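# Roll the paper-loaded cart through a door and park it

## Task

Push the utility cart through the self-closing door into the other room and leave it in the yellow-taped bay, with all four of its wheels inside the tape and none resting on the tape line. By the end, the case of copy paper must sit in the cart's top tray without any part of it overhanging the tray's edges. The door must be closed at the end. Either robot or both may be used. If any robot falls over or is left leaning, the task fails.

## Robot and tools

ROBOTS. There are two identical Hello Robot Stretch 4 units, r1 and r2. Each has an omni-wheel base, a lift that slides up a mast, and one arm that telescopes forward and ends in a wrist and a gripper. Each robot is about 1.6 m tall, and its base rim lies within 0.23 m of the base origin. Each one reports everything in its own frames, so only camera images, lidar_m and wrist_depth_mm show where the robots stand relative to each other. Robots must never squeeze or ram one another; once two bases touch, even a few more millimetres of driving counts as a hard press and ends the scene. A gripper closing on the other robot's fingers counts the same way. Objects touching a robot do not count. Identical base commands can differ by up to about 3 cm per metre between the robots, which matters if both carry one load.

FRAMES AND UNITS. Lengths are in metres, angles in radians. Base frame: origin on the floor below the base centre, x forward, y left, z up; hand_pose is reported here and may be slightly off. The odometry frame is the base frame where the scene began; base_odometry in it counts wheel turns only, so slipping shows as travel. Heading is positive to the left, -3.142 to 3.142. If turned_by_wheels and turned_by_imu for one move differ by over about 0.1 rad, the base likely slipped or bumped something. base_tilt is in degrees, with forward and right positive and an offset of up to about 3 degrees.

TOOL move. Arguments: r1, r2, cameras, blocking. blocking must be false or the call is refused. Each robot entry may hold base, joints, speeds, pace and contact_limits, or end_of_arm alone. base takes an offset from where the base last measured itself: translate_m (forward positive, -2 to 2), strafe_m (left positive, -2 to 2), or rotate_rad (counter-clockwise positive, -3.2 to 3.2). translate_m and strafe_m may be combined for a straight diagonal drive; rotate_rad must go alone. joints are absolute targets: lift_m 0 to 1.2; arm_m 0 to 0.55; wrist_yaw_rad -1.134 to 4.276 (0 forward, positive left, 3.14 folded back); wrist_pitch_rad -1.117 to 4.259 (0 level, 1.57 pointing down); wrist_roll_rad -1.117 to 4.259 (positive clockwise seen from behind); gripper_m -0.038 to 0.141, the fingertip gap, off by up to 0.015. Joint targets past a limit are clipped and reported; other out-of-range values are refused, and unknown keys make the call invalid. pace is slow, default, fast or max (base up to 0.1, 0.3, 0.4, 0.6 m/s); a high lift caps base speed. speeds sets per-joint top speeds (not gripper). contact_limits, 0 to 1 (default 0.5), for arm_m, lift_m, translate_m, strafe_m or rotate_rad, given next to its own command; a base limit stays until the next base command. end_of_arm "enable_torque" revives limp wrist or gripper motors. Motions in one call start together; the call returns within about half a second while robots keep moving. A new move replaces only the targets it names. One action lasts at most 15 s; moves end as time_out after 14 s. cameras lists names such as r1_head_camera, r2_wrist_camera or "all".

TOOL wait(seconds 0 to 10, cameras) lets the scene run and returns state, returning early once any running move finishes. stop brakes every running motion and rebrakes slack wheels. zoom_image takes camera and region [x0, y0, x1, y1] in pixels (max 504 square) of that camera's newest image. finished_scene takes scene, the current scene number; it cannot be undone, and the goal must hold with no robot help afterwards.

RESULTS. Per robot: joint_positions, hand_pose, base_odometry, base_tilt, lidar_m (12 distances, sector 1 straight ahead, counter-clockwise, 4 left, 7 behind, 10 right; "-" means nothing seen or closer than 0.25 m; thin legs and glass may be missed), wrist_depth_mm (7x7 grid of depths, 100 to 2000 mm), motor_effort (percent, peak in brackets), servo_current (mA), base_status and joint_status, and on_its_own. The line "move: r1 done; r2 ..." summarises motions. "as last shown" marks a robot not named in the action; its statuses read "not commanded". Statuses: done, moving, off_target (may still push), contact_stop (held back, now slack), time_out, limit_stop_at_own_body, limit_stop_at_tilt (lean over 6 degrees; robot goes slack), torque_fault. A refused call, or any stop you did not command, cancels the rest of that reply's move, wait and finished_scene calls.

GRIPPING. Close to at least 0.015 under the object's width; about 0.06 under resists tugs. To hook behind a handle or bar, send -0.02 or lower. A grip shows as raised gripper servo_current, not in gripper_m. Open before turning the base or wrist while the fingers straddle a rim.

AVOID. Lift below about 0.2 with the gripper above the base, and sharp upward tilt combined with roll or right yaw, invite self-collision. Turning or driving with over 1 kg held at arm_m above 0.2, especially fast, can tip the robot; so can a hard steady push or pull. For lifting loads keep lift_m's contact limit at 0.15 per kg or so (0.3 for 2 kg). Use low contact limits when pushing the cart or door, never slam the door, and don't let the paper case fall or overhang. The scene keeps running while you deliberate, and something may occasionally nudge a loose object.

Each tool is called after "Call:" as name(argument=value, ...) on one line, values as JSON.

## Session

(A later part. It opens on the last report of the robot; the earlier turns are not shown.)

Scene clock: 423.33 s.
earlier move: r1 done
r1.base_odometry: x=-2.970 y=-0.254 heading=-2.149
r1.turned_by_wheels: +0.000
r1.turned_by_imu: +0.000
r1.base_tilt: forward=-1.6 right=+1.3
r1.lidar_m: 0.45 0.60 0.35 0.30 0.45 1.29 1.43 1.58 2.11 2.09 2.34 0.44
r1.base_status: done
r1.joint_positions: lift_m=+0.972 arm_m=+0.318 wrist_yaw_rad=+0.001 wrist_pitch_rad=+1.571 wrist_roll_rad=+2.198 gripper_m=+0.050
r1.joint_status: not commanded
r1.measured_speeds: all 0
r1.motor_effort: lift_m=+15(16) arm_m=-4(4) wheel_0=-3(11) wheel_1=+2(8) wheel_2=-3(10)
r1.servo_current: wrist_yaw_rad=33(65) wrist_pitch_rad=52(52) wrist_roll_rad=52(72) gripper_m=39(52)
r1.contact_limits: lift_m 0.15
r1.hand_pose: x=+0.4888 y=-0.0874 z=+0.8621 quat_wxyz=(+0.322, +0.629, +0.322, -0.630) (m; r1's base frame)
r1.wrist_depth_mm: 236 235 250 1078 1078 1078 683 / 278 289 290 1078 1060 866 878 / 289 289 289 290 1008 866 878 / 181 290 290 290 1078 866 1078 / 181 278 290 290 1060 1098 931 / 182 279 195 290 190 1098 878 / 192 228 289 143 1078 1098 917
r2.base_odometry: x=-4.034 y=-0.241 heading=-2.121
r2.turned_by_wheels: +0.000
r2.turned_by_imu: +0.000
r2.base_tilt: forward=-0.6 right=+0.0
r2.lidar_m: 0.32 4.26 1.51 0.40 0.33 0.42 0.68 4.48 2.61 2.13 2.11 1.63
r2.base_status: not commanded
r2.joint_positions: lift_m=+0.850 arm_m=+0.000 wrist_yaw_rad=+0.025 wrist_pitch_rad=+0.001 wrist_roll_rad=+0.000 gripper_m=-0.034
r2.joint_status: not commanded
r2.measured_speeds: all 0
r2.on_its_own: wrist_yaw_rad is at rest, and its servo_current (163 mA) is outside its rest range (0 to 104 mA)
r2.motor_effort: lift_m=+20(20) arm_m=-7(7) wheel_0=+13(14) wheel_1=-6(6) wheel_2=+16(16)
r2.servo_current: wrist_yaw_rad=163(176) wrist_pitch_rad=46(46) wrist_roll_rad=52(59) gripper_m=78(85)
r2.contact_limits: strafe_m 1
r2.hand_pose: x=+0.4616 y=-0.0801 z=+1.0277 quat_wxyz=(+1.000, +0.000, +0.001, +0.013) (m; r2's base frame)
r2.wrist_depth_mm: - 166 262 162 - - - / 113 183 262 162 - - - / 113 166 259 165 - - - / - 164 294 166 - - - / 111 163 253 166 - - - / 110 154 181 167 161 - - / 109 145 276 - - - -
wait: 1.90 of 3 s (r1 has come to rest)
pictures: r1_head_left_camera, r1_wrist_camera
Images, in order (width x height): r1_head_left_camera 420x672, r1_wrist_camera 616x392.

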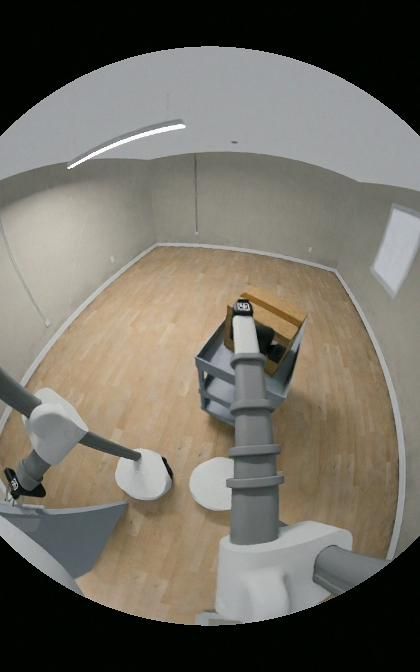

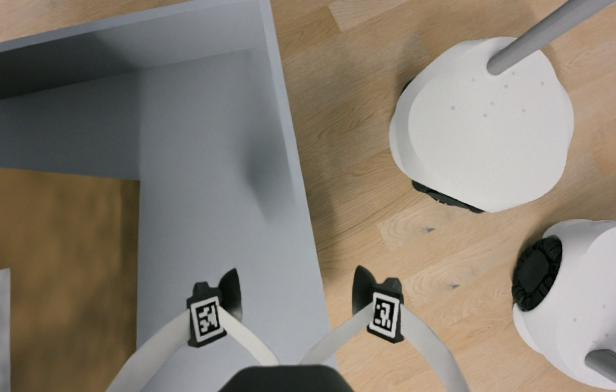

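Call:
move(blocking=false, r1={"joints":{"gripper_m":-0.038,"wrist_roll_rad":2.05}})

Call:
wait(seconds=1.5)

Call:
move(blocking=false, r1={"base":{"translate_m":-0.34,"strafe_m":0.07},"pace":"slow","contact_limits":{"translate_m":0.6}})

Call:
wait(seconds=5, cameras=["r1_wrist_camera","r1_head_left_camera","r1_head_right_camera","r2_head_left_camera"])

Scene clock: 432.63 s.
move: r1 moving
r1.base_odometry: x=-2.970 y=-0.254 heading=-2.149
r1.turned_by_wheels: +0.000
r1.turned_by_imu: +0.000
r1.base_tilt: forward=-1.6 right=+1.3
r1.lidar_m: 0.45 0.61 0.35 0.33 0.41 1.28 1.41 1.59 2.06 2.08 2.34 0.43
r1.base_status: not commanded
r1.joint_positions: lift_m=+0.972 arm_m=+0.318 wrist_yaw_rad=+0.001 wrist_pitch_rad=+1.571 wrist_roll_rad=+2.052 gripper_m=+0.031
r1.joint_status: wrist_roll_rad moving; gripper_m moving
r1.measured_speeds: translate_m=+0.000 strafe_m=+0.000 rotate_rad=+0.000 lift_m=+0.000 arm_m=+0.000 wrist_yaw_rad=+0.000 wrist_pitch_rad=+0.000 wrist_roll_rad=-0.001
r1.motor_effort: lift_m=+16(16) arm_m=-4(4) wheel_0=-3(4) wheel_1=+2(2) wheel_2=-3(3)
r1.servo_current: wrist_yaw_rad=39(72) wrist_pitch_rad=46(52) wrist_roll_rad=39(65) gripper_m=117(117)
r1.contact_limits: lift_m 0.15
r1.hand_pose: x=+0.4888 y=-0.0874 z=+0.8621 quat_wxyz=(+0.367, +0.604, +0.367, -0.605) (m; r1's base frame)
r1.wrist_depth_mm: 237 249 256 282 1060 1098 1098 / 287 289 289 290 1078 878 866 / 198 289 290 290 1078 854 878 / 174 266 290 290 1078 878 866 / 179 278 290 289 1098 1078 1078 / 185 285 196 289 191 1098 866 / 197 240 289 147 1118 976 891
r2.base_odometry: x=-4.034 y=-0.241 heading=-2.121
r2.turned_by_wheels: +0.000
r2.turned_by_imu: +0.000
r2.base_tilt: forward=-0.6 right=+0.0
r2.lidar_m: 0.33 4.26 1.52 0.38 0.35 0.39 0.70 4.49 2.58 2.13 2.12 1.60
r2.base_status: not commanded
r2.joint_positions: lift_m=+0.850 arm_m=+0.000 wrist_yaw_rad=+0.025 wrist_pitch_rad=+0.001 wrist_roll_rad=+0.000 gripper_m=-0.034
r2.joint_status: not commanded
r2.measured_speeds: all 0
r2.motor_effort: lift_m=+20(20) arm_m=-7(7) wheel_0=+13(14) wheel_1=-6(6) wheel_2=+16(16)
r2.servo_current: wrist_yaw_rad=150(169) wrist_pitch_rad=39(46) wrist_roll_rad=46(59) gripper_m=72(85)
r2.contact_limits: strafe_m 1
r2.hand_pose: x=+0.4616 y=-0.0801 z=+1.0277 quat_wxyz=(+1.000, +0.000, +0.001, +0.013) (m; r2's base frame)
r2.wrist_depth_mm: - 166 262 161 - - - / 113 183 262 161 - - - / 113 166 260 165 - - - / - 164 293 165 - - - / 111 163 251 166 - - - / 110 154 181 167 161 - - / 109 145 276 - - - -
pictures: none

Scene clock: 433.70 s.
earlier move: r1 done
r1.base_odometry: x=-2.970 y=-0.254 heading=-2.149
r1.turned_by_wheels: +0.000
r1.turned_by_imu: +0.000
r1.base_tilt: forward=-1.6 right=+1.3
r1.lidar_m: 0.44 0.59 0.37 0.32 0.42 1.30 1.42 1.60 2.10 2.08 2.35 0.43
r1.base_status: not commanded
r1.joint_positions: lift_m=+0.972 arm_m=+0.318 wrist_yaw_rad=+0.001 wrist_pitch_rad=+1.574 wrist_roll_rad=+2.052 gripper_m=-0.037
r1.joint_status: all done
r1.measured_speeds: all 0
r1.motor_effort: lift_m=+15(16) arm_m=+3(4) wheel_0=-1(4) wheel_1=+2(2) wheel_2=-2(3)
r1.servo_current: wrist_yaw_rad=65(72) wrist_pitch_rad=46(52) wrist_roll_rad=65(65) gripper_m=78(143)
r1.contact_limits: lift_m 0.15
r1.hand_pose: x=+0.4879 y=-0.0874 z=+0.8621 quat_wxyz=(+0.366, +0.603, +0.367, -0.606) (m; r1's base frame)
r1.wrist_depth_mm: 241 250 253 289 1078 1118 1118 / 283 286 287 290 1078 891 891 / 206 286 286 289 1060 866 866 / 190 283 286 289 1078 878 1118 / 195 285 286 287 1098 1078 1118 / 202 286 286 202 180 1098 891 / 211 260 285 216 1078 137 878
r2.base_odometry: x=-4.034 y=-0.241 heading=-2.121
r2.turned_by_wheels: +0.000
r2.turned_by_imu: +0.000
r2.base_tilt: forward=-0.6 right=+0.0
r2.lidar_m: 0.31 4.25 1.52 0.37 0.33 0.41 0.69 4.49 2.57 2.15 2.11 1.60
r2.base_status: not commanded
r2.joint_positions: lift_m=+0.850 arm_m=+0.000 wrist_yaw_rad=+0.025 wrist_pitch_rad=+0.001 wrist_roll_rad=+0.000 gripper_m=-0.034
r2.joint_status: not commanded
r2.measured_speeds: all 0
r2.on_its_own: wrist_yaw_rad is at rest, and its servo_current (163 mA) is outside its rest range (0 to 104 mA)
r2.motor_effort: lift_m=+20(20) arm_m=-7(7) wheel_0=+13(14) wheel_1=-6(6) wheel_2=+16(16)
r2.servo_current: wrist_yaw_rad=163(169) wrist_pitch_rad=39(46) wrist_roll_rad=39(65) gripper_m=72(85)
r2.contact_limits: strafe_m 1
r2.hand_pose: x=+0.4616 y=-0.0801 z=+1.0277 quat_wxyz=(+1.000, +0.000, +0.001, +0.013) (m; r2's base frame)
r2.wrist_depth_mm: - 166 262 161 - - - / 113 183 260 162 - - - / 113 165 259 165 - - - / - 165 293 166 - - - / 111 162 252 166 - - - / 110 154 180 166 161 - - / 109 145 276 - - - -
wait: 1.07 of 1.5 s (r1 has come to rest)
pictures: none

Scene clock: 434.20 s.
move: r1 moving
r1.base_odometry: x=-2.961 y=-0.246 heading=-2.149
r1.turned_by_wheels: +0.000
r1.turned_by_imu: +0.000
r1.base_tilt: forward=-1.6 right=+1.2
r1.lidar_m: 0.44 0.60 0.37 0.33 0.43 1.28 1.43 1.56 2.10 2.08 2.34 0.44
r1.base_status: translate_m moving; strafe_m moving
r1.joint_positions: lift_m=+0.972 arm_m=+0.318 wrist_yaw_rad=+0.001 wrist_pitch_rad=+1.572 wrist_roll_rad=+2.052 gripper_m=-0.037
r1.joint_status: not commanded
r1.measured_speeds: translate_m=-0.049 strafe_m=+0.009 rotate_rad=-0.002 lift_m=+0.000 arm_m=+0.000 wrist_yaw_rad=+0.000 wrist_pitch_rad=-0.002 wrist_roll_rad=+0.000
r1.motor_effort: lift_m=+16(16) arm_m=+4(4) wheel_0=-6(6) wheel_1=-5(5) wheel_2=+7(8)
r1.servo_current: wrist_yaw_rad=46(59) wrist_pitch_rad=39(52) wrist_roll_rad=39(59) gripper_m=78(85)
r1.contact_limits: lift_m 0.15; translate_m 0.6
r1.hand_pose: x=+0.4886 y=-0.0874 z=+0.8621 quat_wxyz=(+0.367, +0.604, +0.367, -0.605) (m; r1's base frame)
r1.wrist_depth_mm: 254 252 255 289 1098 1098 1078 / 287 287 289 289 1078 878 878 / 213 287 287 287 1078 878 866 / 200 286 287 287 1078 866 866 / 202 287 289 289 1078 1060 1078 / 211 286 188 199 1078 1060 878 / 219 150 287 218 1078 878 866
r2.base_odometry: x=-4.034 y=-0.241 heading=-2.121
r2.turned_by_wheels: +0.000
r2.turned_by_imu: +0.000
r2.base_tilt: forward=-0.6 right=+0.0
r2.lidar_m: 0.30 4.27 1.50 0.40 0.31 0.40 0.70 4.49 2.61 2.14 2.11 1.61
r2.base_status: not commanded
r2.joint_positions: lift_m=+0.850 arm_m=+0.000 wrist_yaw_rad=+0.025 wrist_pitch_rad=+0.001 wrist_roll_rad=+0.000 gripper_m=-0.034
r2.joint_status: not commanded
r2.measured_speeds: all 0
r2.motor_effort: lift_m=+20(20) arm_m=-7(7) wheel_0=+13(14) wheel_1=-6(6) wheel_2=+16(16)
r2.servo_current: wrist_yaw_rad=156(169) wrist_pitch_rad=39(46) wrist_roll_rad=46(59) gripper_m=72(78)
r2.contact_limits: strafe_m 1
r2.hand_pose: x=+0.4616 y=-0.0801 z=+1.0277 quat_wxyz=(+1.000, +0.000, +0.001, +0.013) (m; r2's base frame)
r2.wrist_depth_mm: - 166 262 161 - - - / 113 182 262 162 - - - / 113 165 258 164 - - - / - 165 293 166 - - - / 111 163 251 166 - - - / 110 154 181 167 161 - - / 109 145 277 - - - -
pictures: none

Scene clock: 438.43 s.
earlier move: r1 done
r1.base_odometry: x=-2.726 y=-0.008 heading=-2.150
r1.turned_by_wheels: -0.001
r1.turned_by_imu: -0.004
r1.base_tilt: forward=-1.5 right=+1.3
r1.lidar_m: 0.45 0.40 0.39 0.59 0.72 4.02 1.08 1.18 1.98 2.08 2.35 0.38
r1.base_status: done
r1.joint_positions: lift_m=+0.972 arm_m=+0.318 wrist_yaw_rad=+0.001 wrist_pitch_rad=+1.564 wrist_roll_rad=+2.052 gripper_m=-0.037
r1.joint_status: not commanded
r1.measured_speeds: all 0
r1.motor_effort: lift_m=+16(16) arm_m=-4(4) wheel_0=-10(17) wheel_1=-4(8) wheel_2=-2(10)
r1.servo_current: wrist_yaw_rad=52(65) wrist_pitch_rad=46(85) wrist_roll_rad=59(65) gripper_m=72(85)
r1.contact_limits: lift_m 0.15; translate_m 0.6
r1.hand_pose: x=+0.4911 y=-0.0874 z=+0.8621 quat_wxyz=(+0.368, +0.607, +0.366, -0.602) (m; r1's base frame)
r1.wrist_depth_mm: 291 293 290 281 1078 1078 1078 / 164 291 290 293 1060 854 866 / 180 254 291 291 1078 866 854 / 204 293 291 291 1078 854 878 / 220 291 290 290 1078 1060 1078 / 245 291 183 197 1025 946 1060 / 271 152 291 221 854 854 878
r2.base_odometry: x=-4.034 y=-0.241 heading=-2.121
r2.turned_by_wheels: +0.000
r2.turned_by_imu: +0.001
r2.base_tilt: forward=-0.6 right=+0.1
r2.lidar_m: 0.30 4.26 0.42 0.37 0.44 0.48 - 4.49 2.64 2.11 2.10 1.63
r2.base_status: not commanded
r2.joint_positions: lift_m=+0.850 arm_m=+0.000 wrist_yaw_rad=+0.025 wrist_pitch_rad=+0.001 wrist_roll_rad=+0.000 gripper_m=-0.034
r2.joint_status: not commanded
r2.measured_speeds: all 0
r2.on_its_own: wrist_yaw_rad is at rest, and its servo_current (163 mA) is outside its rest range (0 to 104 mA)
r2.motor_effort: lift_m=+20(20) arm_m=-7(7) wheel_0=+13(14) wheel_1=-6(6) wheel_2=+16(16)
r2.servo_current: wrist_yaw_rad=163(176) wrist_pitch_rad=39(46) wrist_roll_rad=46(59) gripper_m=78(85)
r2.contact_limits: strafe_m 1
r2.hand_pose: x=+0.4616 y=-0.0801 z=+1.0277 quat_wxyz=(+1.000, +0.000, +0.001, +0.013) (m; r2's base frame)
r2.wrist_depth_mm: - 166 262 161 - - - / 113 183 262 161 - - - / 113 166 260 165 - - - / - 164 293 166 - - - / 111 163 252 166 - - - / 110 154 181 167 161 - - / 109 145 276 - - - -
wait: 4.23 of 5 s (r1 has come to rest)
pictures: r1_head_left_camera, r1_head_right_camera, r1_wrist_camera, r2_head_left_camera
Images, in order (width x height): r1_head_left_camera 420x672, r1_head_right_camera 420x672, r1_wrist_camera 616x392, r2_head_left_camera 420x672.

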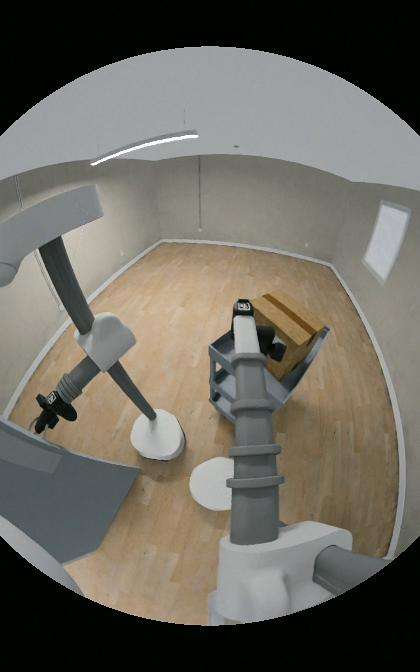

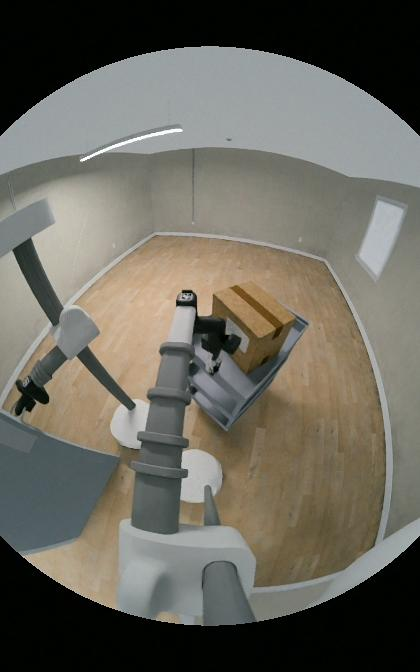

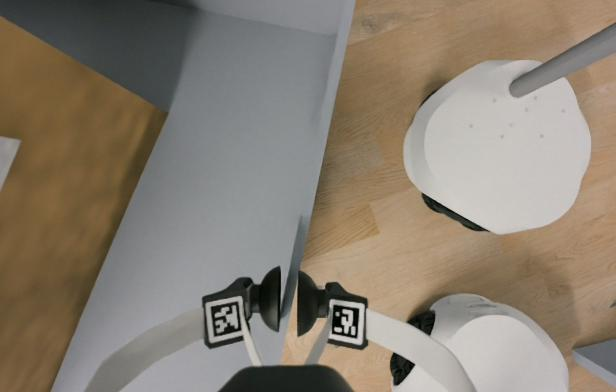

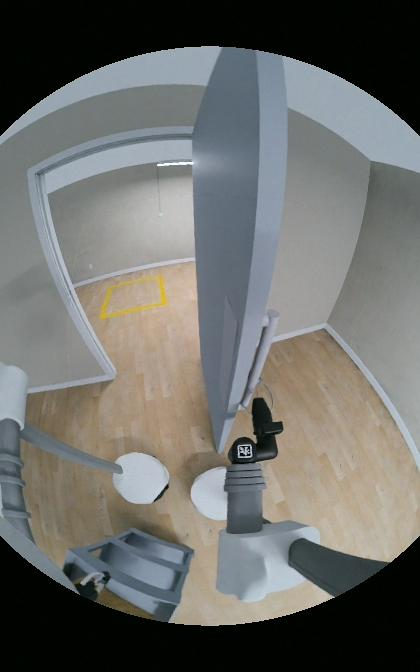

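Call:
move(blocking=false, r1={"joints":{"gripper_m":0.05}})

Call:
wait(seconds=1)

Call:
move(blocking=false, r1={"joints":{"lift_m":1.06}})

Call:
wait(seconds=1.2)

Call:
move(blocking=false, r1={"base":{"rotate_rad":-0.24}})

Call:
wait(seconds=2, cameras=["r1_wrist_camera","r1_head_right_camera"])

Scene clock: 472.37 s.
move: r1 moving
r1.base_odometry: x=-2.726 y=-0.008 heading=-2.150
r1.turned_by_wheels: +0.000
r1.turned_by_imu: +0.000
r1.base_tilt: forward=-1.6 right=+1.3
r1.lidar_m: 0.48 0.39 0.37 0.61 0.72 4.01 1.08 1.20 1.96 2.09 2.33 0.42
r1.base_status: not commanded
r1.joint_positions: lift_m=+0.972 arm_m=+0.318 wrist_yaw_rad=+0.001 wrist_pitch_rad=+1.564 wrist_roll_rad=+2.052 gripper_m=-0.012
r1.joint_status: gripper_m moving
r1.measured_speeds: all 0
r1.motor_effort: lift_m=+15(16) arm_m=-4(4) wheel_0=-10(11) wheel_1=-3(4) wheel_2=-2(2)
r1.servo_current: wrist_yaw_rad=46(72) wrist_pitch_rad=46(52) wrist_roll_rad=52(59) gripper_m=52(65)
r1.contact_limits: lift_m 0.15; translate_m 0.6
r1.hand_pose: x=+0.4911 y=-0.0874 z=+0.8621 quat_wxyz=(+0.368, +0.607, +0.366, -0.602) (m; r1's base frame)
r1.wrist_depth_mm: 294 290 293 283 1098 1060 1078 / 165 293 291 289 1060 866 854 / 180 255 293 289 1098 866 866 / 202 290 293 291 1098 866 866 / 220 290 293 291 1078 1078 1078 / 245 293 189 200 1008 946 1078 / 271 154 291 222 164 854 866
r2.base_odometry: x=-4.034 y=-0.241 heading=-2.121
r2.turned_by_wheels: +0.000
r2.turned_by_imu: +0.000
r2.base_tilt: forward=-0.6 right=+0.1
r2.lidar_m: 0.31 4.28 0.43 0.35 0.45 0.45 - 4.49 2.61 2.14 2.11 1.59
r2.base_status: not commanded
r2.joint_positions: lift_m=+0.850 arm_m=+0.000 wrist_yaw_rad=+0.025 wrist_pitch_rad=+0.001 wrist_roll_rad=+0.000 gripper_m=-0.034
r2.joint_status: not commanded
r2.measured_speeds: all 0
r2.motor_effort: lift_m=+20(20) arm_m=-7(7) wheel_0=+13(14) wheel_1=-6(6) wheel_2=+16(16)
r2.servo_current: wrist_yaw_rad=156(163) wrist_pitch_rad=39(46) wrist_roll_rad=52(59) gripper_m=72(78)
r2.contact_limits: strafe_m 1
r2.hand_pose: x=+0.4616 y=-0.0801 z=+1.0277 quat_wxyz=(+1.000, +0.000, +0.001, +0.013) (m; r2's base frame)
r2.wrist_depth_mm: - 166 262 162 - - - / 113 183 260 162 - - - / 113 166 259 165 - - - / - 164 293 166 - - - / 111 163 252 166 - - - / 110 154 180 167 160 - - / 109 145 276 - - - -
pictures: none

Scene clock: 473.37 s.
earlier move: r1 moving
r1.base_odometry: x=-2.726 y=-0.008 heading=-2.150
r1.turned_by_wheels: +0.001
r1.turned_by_imu: +0.001
r1.base_tilt: forward=-1.6 right=+1.3
r1.lidar_m: 0.48 0.39 0.36 0.61 0.71 4.01 1.06 1.19 1.98 2.08 2.35 0.41
r1.base_status: not commanded
r1.joint_positions: lift_m=+0.972 arm_m=+0.318 wrist_yaw_rad=+0.001 wrist_pitch_rad=+1.567 wrist_roll_rad=+2.052 gripper_m=+0.050
r1.joint_status: gripper_m moving
r1.measured_speeds: all 0
r1.motor_effort: lift_m=+15(16) arm_m=-4(4) wheel_0=-5(11) wheel_1=-2(4) wheel_2=-2(3)
r1.servo_current: wrist_yaw_rad=52(72) wrist_pitch_rad=39(52) wrist_roll_rad=59(59) gripper_m=46(85)
r1.contact_limits: lift_m 0.15; translate_m 0.6
r1.hand_pose: x=+0.4900 y=-0.0874 z=+0.8621 quat_wxyz=(+0.368, +0.606, +0.366, -0.603) (m; r1's base frame)
r1.wrist_depth_mm: 150 290 289 290 1060 1078 1078 / 166 227 289 289 1060 878 866 / 182 259 289 291 1060 866 866 / 206 287 289 289 1078 866 891 / 223 290 290 290 1098 1078 1078 / 260 289 196 1078 191 1078 1098 / 290 290 289 143 878 866 1078
r2.base_odometry: x=-4.034 y=-0.241 heading=-2.121
r2.turned_by_wheels: +0.000
r2.turned_by_imu: +0.000
r2.base_tilt: forward=-0.6 right=+0.0
r2.lidar_m: 0.32 4.26 0.42 0.38 0.44 0.45 - 4.51 2.59 2.15 2.12 1.61
r2.base_status: not commanded
r2.joint_positions: lift_m=+0.850 arm_m=+0.000 wrist_yaw_rad=+0.025 wrist_pitch_rad=+0.001 wrist_roll_rad=+0.000 gripper_m=-0.034
r2.joint_status: not commanded
r2.measured_speeds: all 0
r2.on_its_own: wrist_yaw_rad is at rest, and its servo_current (150 mA) is outside its rest range (0 to 104 mA)
r2.motor_effort: lift_m=+20(20) arm_m=-7(7) wheel_0=+14(14) wheel_1=-6(6) wheel_2=+16(16)
r2.servo_current: wrist_yaw_rad=150(169) wrist_pitch_rad=39(46) wrist_roll_rad=52(59) gripper_m=72(85)
r2.contact_limits: strafe_m 1
r2.hand_pose: x=+0.4616 y=-0.0801 z=+1.0277 quat_wxyz=(+1.000, +0.000, +0.001, +0.013) (m; r2's base frame)
r2.wrist_depth_mm: - 166 263 162 - - - / 113 183 262 161 - - - / 113 166 259 165 - - - / - 164 294 165 - - - / 111 163 251 166 - - - / 110 154 181 167 161 - - / 109 145 276 - - - -
wait: 1.00 s; no rest
pictures: none

Scene clock: 473.87 s.
earlier move: r1 done
move: r1 moving
r1.base_odometry: x=-2.726 y=-0.008 heading=-2.150
r1.turned_by_wheels: +0.000
r1.turned_by_imu: +0.000
r1.base_tilt: forward=-1.6 right=+1.2
r1.lidar_m: 0.48 0.38 0.36 0.60 0.73 4.03 1.07 1.16 1.96 2.06 2.34 0.41
r1.base_status: not commanded
r1.joint_positions: lift_m=+1.010 arm_m=+0.318 wrist_yaw_rad=+0.001 wrist_pitch_rad=+1.567 wrist_roll_rad=+2.052 gripper_m=+0.050
r1.joint_status: lift_m moving; the others done
r1.measured_speeds: translate_m=+0.000 strafe_m=+0.000 rotate_rad=+0.000 lift_m=+0.146 arm_m=+0.000 wrist_yaw_rad=+0.000 wrist_pitch_rad=+0.000 wrist_roll_rad=+0.000
r1.motor_effort: lift_m=+25(26) arm_m=-4(4) wheel_0=-4(5) wheel_1=-2(2) wheel_2=-2(2)
r1.servo_current: wrist_yaw_rad=46(59) wrist_pitch_rad=46(46) wrist_roll_rad=46(59) gripper_m=52(52)
r1.contact_limits: translate_m 0.6
r1.hand_pose: x=+0.4900 y=-0.0874 z=+0.8994 quat_wxyz=(+0.368, +0.605, +0.366, -0.603) (m; r1's base frame)
r1.wrist_depth_mm: 150 322 322 294 1118 1098 1118 / 166 227 320 322 1078 904 904 / 181 260 322 322 1118 904 904 / 202 304 320 324 1098 891 917 / 224 322 322 324 1118 1098 1118 / 259 320 195 1118 190 1118 1098 / 296 320 322 143 904 917 1118
r2.base_odometry: x=-4.034 y=-0.241 heading=-2.121
r2.turned_by_wheels: +0.000
r2.turned_by_imu: +0.000
r2.base_tilt: forward=-0.6 right=+0.0
r2.lidar_m: 0.31 4.25 0.42 0.37 0.43 0.46 - 4.49 2.62 2.13 2.12 1.61
r2.base_status: not commanded
r2.joint_positions: lift_m=+0.850 arm_m=+0.000 wrist_yaw_rad=+0.025 wrist_pitch_rad=+0.001 wrist_roll_rad=+0.000 gripper_m=-0.034
r2.joint_status: not commanded
r2.measured_speeds: all 0
r2.motor_effort: lift_m=+20(20) arm_m=-7(7) wheel_0=+13(14) wheel_1=-6(6) wheel_2=+16(16)
r2.servo_current: wrist_yaw_rad=163(169) wrist_pitch_rad=39(46) wrist_roll_rad=33(59) gripper_m=85(85)
r2.contact_limits: strafe_m 1
r2.hand_pose: x=+0.4616 y=-0.0801 z=+1.0277 quat_wxyz=(+1.000, +0.000, +0.001, +0.013) (m; r2's base frame)
r2.wrist_depth_mm: - 166 263 162 - - - / 113 183 260 161 - - - / 113 165 259 165 - - - / - 164 293 165 - - - / 111 163 254 166 - - - / 110 154 181 166 161 - - / 109 145 276 - - - -
pictures: none

Scene clock: 474.73 s.
earlier move: r1 done
r1.base_odometry: x=-2.726 y=-0.008 heading=-2.150
r1.turned_by_wheels: +0.000
r1.turned_by_imu: +0.000
r1.base_tilt: forward=-1.6 right=+1.3
r1.lidar_m: 0.43 0.40 0.36 0.58 0.72 4.02 1.07 1.21 1.96 2.08 2.34 0.41
r1.base_status: not commanded
r1.joint_positions: lift_m=+1.060 arm_m=+0.318 wrist_yaw_rad=+0.001 wrist_pitch_rad=+1.568 wrist_roll_rad=+2.052 gripper_m=+0.050
r1.joint_status: all done
r1.measured_speeds: all 0
r1.motor_effort: lift_m=+24(27) arm_m=-4(4) wheel_0=-4(5) wheel_1=-2(2) wheel_2=-2(2)
r1.servo_current: wrist_yaw_rad=39(59) wrist_pitch_rad=46(46) wrist_roll_rad=46(65) gripper_m=33(52)
r1.contact_limits: translate_m 0.6
r1.hand_pose: x=+0.4900 y=-0.0874 z=+0.9494 quat_wxyz=(+0.368, +0.605, +0.366, -0.603) (m; r1's base frame)
r1.wrist_depth_mm: 151 373 357 345 1160 1182 1160 / 166 226 375 377 1160 1160 1160 / 181 260 377 375 1160 960 1160 / 204 306 377 373 1160 960 1160 / 222 357 375 1160 1160 1160 1160 / 263 377 195 1160 191 1182 1160 / 296 373 375 143 946 931 1138
r2.base_odometry: x=-4.034 y=-0.241 heading=-2.121
r2.turned_by_wheels: +0.000
r2.turned_by_imu: +0.000
r2.base_tilt: forward=-0.6 right=+0.0
r2.lidar_m: 0.30 4.26 0.41 0.37 0.43 0.46 - 4.49 2.59 2.13 2.11 1.59
r2.base_status: not commanded
r2.joint_positions: lift_m=+0.850 arm_m=+0.000 wrist_yaw_rad=+0.025 wrist_pitch_rad=+0.001 wrist_roll_rad=+0.000 gripper_m=-0.034
r2.joint_status: not commanded
r2.measured_speeds: all 0
r2.on_its_own: wrist_yaw_rad is at rest, and its servo_current (150 mA) is outside its rest range (0 to 104 mA)
r2.motor_effort: lift_m=+20(20) arm_m=-7(7) wheel_0=+13(14) wheel_1=-6(6) wheel_2=+16(17)
r2.servo_current: wrist_yaw_rad=150(169) wrist_pitch_rad=39(46) wrist_roll_rad=46(59) gripper_m=72(85)
r2.contact_limits: strafe_m 1
r2.hand_pose: x=+0.4616 y=-0.0801 z=+1.0277 quat_wxyz=(+1.000, +0.000, +0.001, +0.013) (m; r2's base frame)
r2.wrist_depth_mm: - 166 262 162 - - - / 113 182 260 162 - - - / 113 166 259 164 - - - / - 164 293 166 - - - / 111 163 252 165 - - - / 110 154 181 167 161 - - / 109 145 276 - - - -
wait: 0.87 of 1.2 s (r1 has come to rest)
pictures: none

Scene clock: 475.23 s.
move: r1 moving
r1.base_odometry: x=-2.726 y=-0.008 heading=-2.317
r1.turned_by_wheels: -0.167
r1.turned_by_imu: -0.168
r1.base_tilt: forward=-1.6 right=+1.3
r1.lidar_m: 0.43 0.50 0.36 0.40 0.67 1.05 1.08 1.12 1.61 2.08 2.18 0.40
r1.base_status: rotate_rad moving
r1.joint_positions: lift_m=+1.060 arm_m=+0.318 wrist_yaw_rad=+0.001 wrist_pitch_rad=+1.568 wrist_roll_rad=+2.052 gripper_m=+0.050
r1.joint_status: not commanded
r1.measured_speeds: translate_m=+0.000 strafe_m=+0.000 rotate_rad=-0.485 lift_m=+0.000 arm_m=+0.000 wrist_yaw_rad=+0.000 wrist_pitch_rad=+0.000 wrist_roll_rad=+0.000
r1.motor_effort: lift_m=+24(24) arm_m=-4(4) wheel_0=+5(8) wheel_1=+6(7) wheel_2=+3(7)
r1.servo_current: wrist_yaw_rad=46(65) wrist_pitch_rad=33(46) wrist_roll_rad=33(65) gripper_m=52(52)
r1.hand_pose: x=+0.4900 y=-0.0874 z=+0.9494 quat_wxyz=(+0.368, +0.605, +0.366, -0.603) (m; r1's base frame)
r1.wrist_depth_mm: 1182 1160 1160 1160 1182 1160 1182 / 1160 1182 1160 1160 1182 1160 1160 / 375 377 373 373 1042 976 1160 / 192 290 377 375 1160 946 1160 / 136 209 375 377 1160 1138 1182 / 148 234 194 377 191 1042 1205 / 159 203 377 143 991 946 976
r2.base_odometry: x=-4.034 y=-0.241 heading=-2.121
r2.turned_by_wheels: +0.000
r2.turned_by_imu: +0.000
r2.base_tilt: forward=-0.6 right=+0.0
r2.lidar_m: 0.31 4.27 0.42 0.39 0.48 0.50 - 4.48 2.58 2.16 2.11 1.62
r2.base_status: not commanded
r2.joint_positions: lift_m=+0.850 arm_m=+0.000 wrist_yaw_rad=+0.025 wrist_pitch_rad=+0.001 wrist_roll_rad=+0.000 gripper_m=-0.034
r2.joint_status: not commanded
r2.measured_speeds: all 0
r2.motor_effort: lift_m=+20(20) arm_m=-7(7) wheel_0=+13(14) wheel_1=-6(6) wheel_2=+16(16)
r2.servo_current: wrist_yaw_rad=163(163) wrist_pitch_rad=39(46) wrist_roll_rad=52(52) gripper_m=78(78)
r2.contact_limits: strafe_m 1
r2.hand_pose: x=+0.4616 y=-0.0801 z=+1.0277 quat_wxyz=(+1.000, +0.000, +0.001, +0.013) (m; r2's base frame)
r2.wrist_depth_mm: - 166 263 161 - - - / 113 183 262 161 - - - / 113 166 258 164 - - - / - 164 294 166 - - - / 111 163 252 166 - - - / 110 154 181 167 161 - - / 109 145 277 - - - -
pictures: none

Scene clock: 475.83 s.
earlier move: r1 done
r1.base_odometry: x=-2.726 y=-0.008 heading=-2.389
r1.turned_by_wheels: -0.072
r1.turned_by_imu: -0.073
r1.base_tilt: forward=-1.6 right=+1.3
r1.lidar_m: 0.43 0.58 0.35 0.38 0.64 0.92 1.08 1.09 1.49 2.05 2.13 0.41
r1.base_status: done
r1.joint_positions: lift_m=+1.060 arm_m=+0.318 wrist_yaw_rad=+0.001 wrist_pitch_rad=+1.568 wrist_roll_rad=+2.052 gripper_m=+0.050
r1.joint_status: not commanded
r1.measured_speeds: all 0
r1.motor_effort: lift_m=+24(24) arm_m=-4(4) wheel_0=+3(8) wheel_1=+1(7) wheel_2=+0(7)
r1.servo_current: wrist_yaw_rad=52(65) wrist_pitch_rad=39(46) wrist_roll_rad=46(65) gripper_m=39(52)
r1.hand_pose: x=+0.4900 y=-0.0874 z=+0.9494 quat_wxyz=(+0.368, +0.605, +0.366, -0.603) (m; r1's base frame)
r1.wrist_depth_mm: 1182 1160 1138 1160 1160 1160 1182 / 1160 1182 1138 1160 1160 1160 1160 / 1160 1182 1160 1182 1182 960 1160 / 377 375 379 377 1118 946 1160 / 257 307 375 375 1138 1160 1160 / 174 204 195 375 190 1060 1182 / 132 148 375 143 1118 960 946
r2.base_odometry: x=-4.034 y=-0.241 heading=-2.121
r2.turned_by_wheels: +0.000
r2.turned_by_imu: +0.000
r2.base_tilt: forward=-0.6 right=+0.0
r2.lidar_m: 0.32 4.25 0.43 0.36 0.49 0.48 - 4.49 2.60 2.14 2.09 1.59
r2.base_status: not commanded
r2.joint_positions: lift_m=+0.850 arm_m=+0.000 wrist_yaw_rad=+0.025 wrist_pitch_rad=+0.001 wrist_roll_rad=+0.000 gripper_m=-0.034
r2.joint_status: not commanded
r2.measured_speeds: all 0
r2.on_its_own: wrist_yaw_rad is at rest, and its servo_current (163 mA) is outside its rest range (0 to 104 mA)
r2.motor_effort: lift_m=+20(20) arm_m=-7(7) wheel_0=+14(14) wheel_1=-6(6) wheel_2=+16(17)
r2.servo_current: wrist_yaw_rad=163(169) wrist_pitch_rad=39(46) wrist_roll_rad=46(59) gripper_m=78(78)
r2.contact_limits: strafe_m 1
r2.hand_pose: x=+0.4616 y=-0.0801 z=+1.0277 quat_wxyz=(+1.000, +0.000, +0.001, +0.013) (m; r2's base frame)
r2.wrist_depth_mm: - 166 263 161 - - - / 113 182 260 162 - - - / 113 166 259 165 - - - / - 164 294 166 - - - / 111 163 251 165 - - - / 110 154 180 167 161 - - / 109 145 276 - - - -
wait: 0.60 of 2 s (r1 has come to rest)
pictures: r1_head_right_camera, r1_wrist_camera
Images, in order (width x height): r1_head_right_camera 420x672, r1_wrist_camera 616x392.

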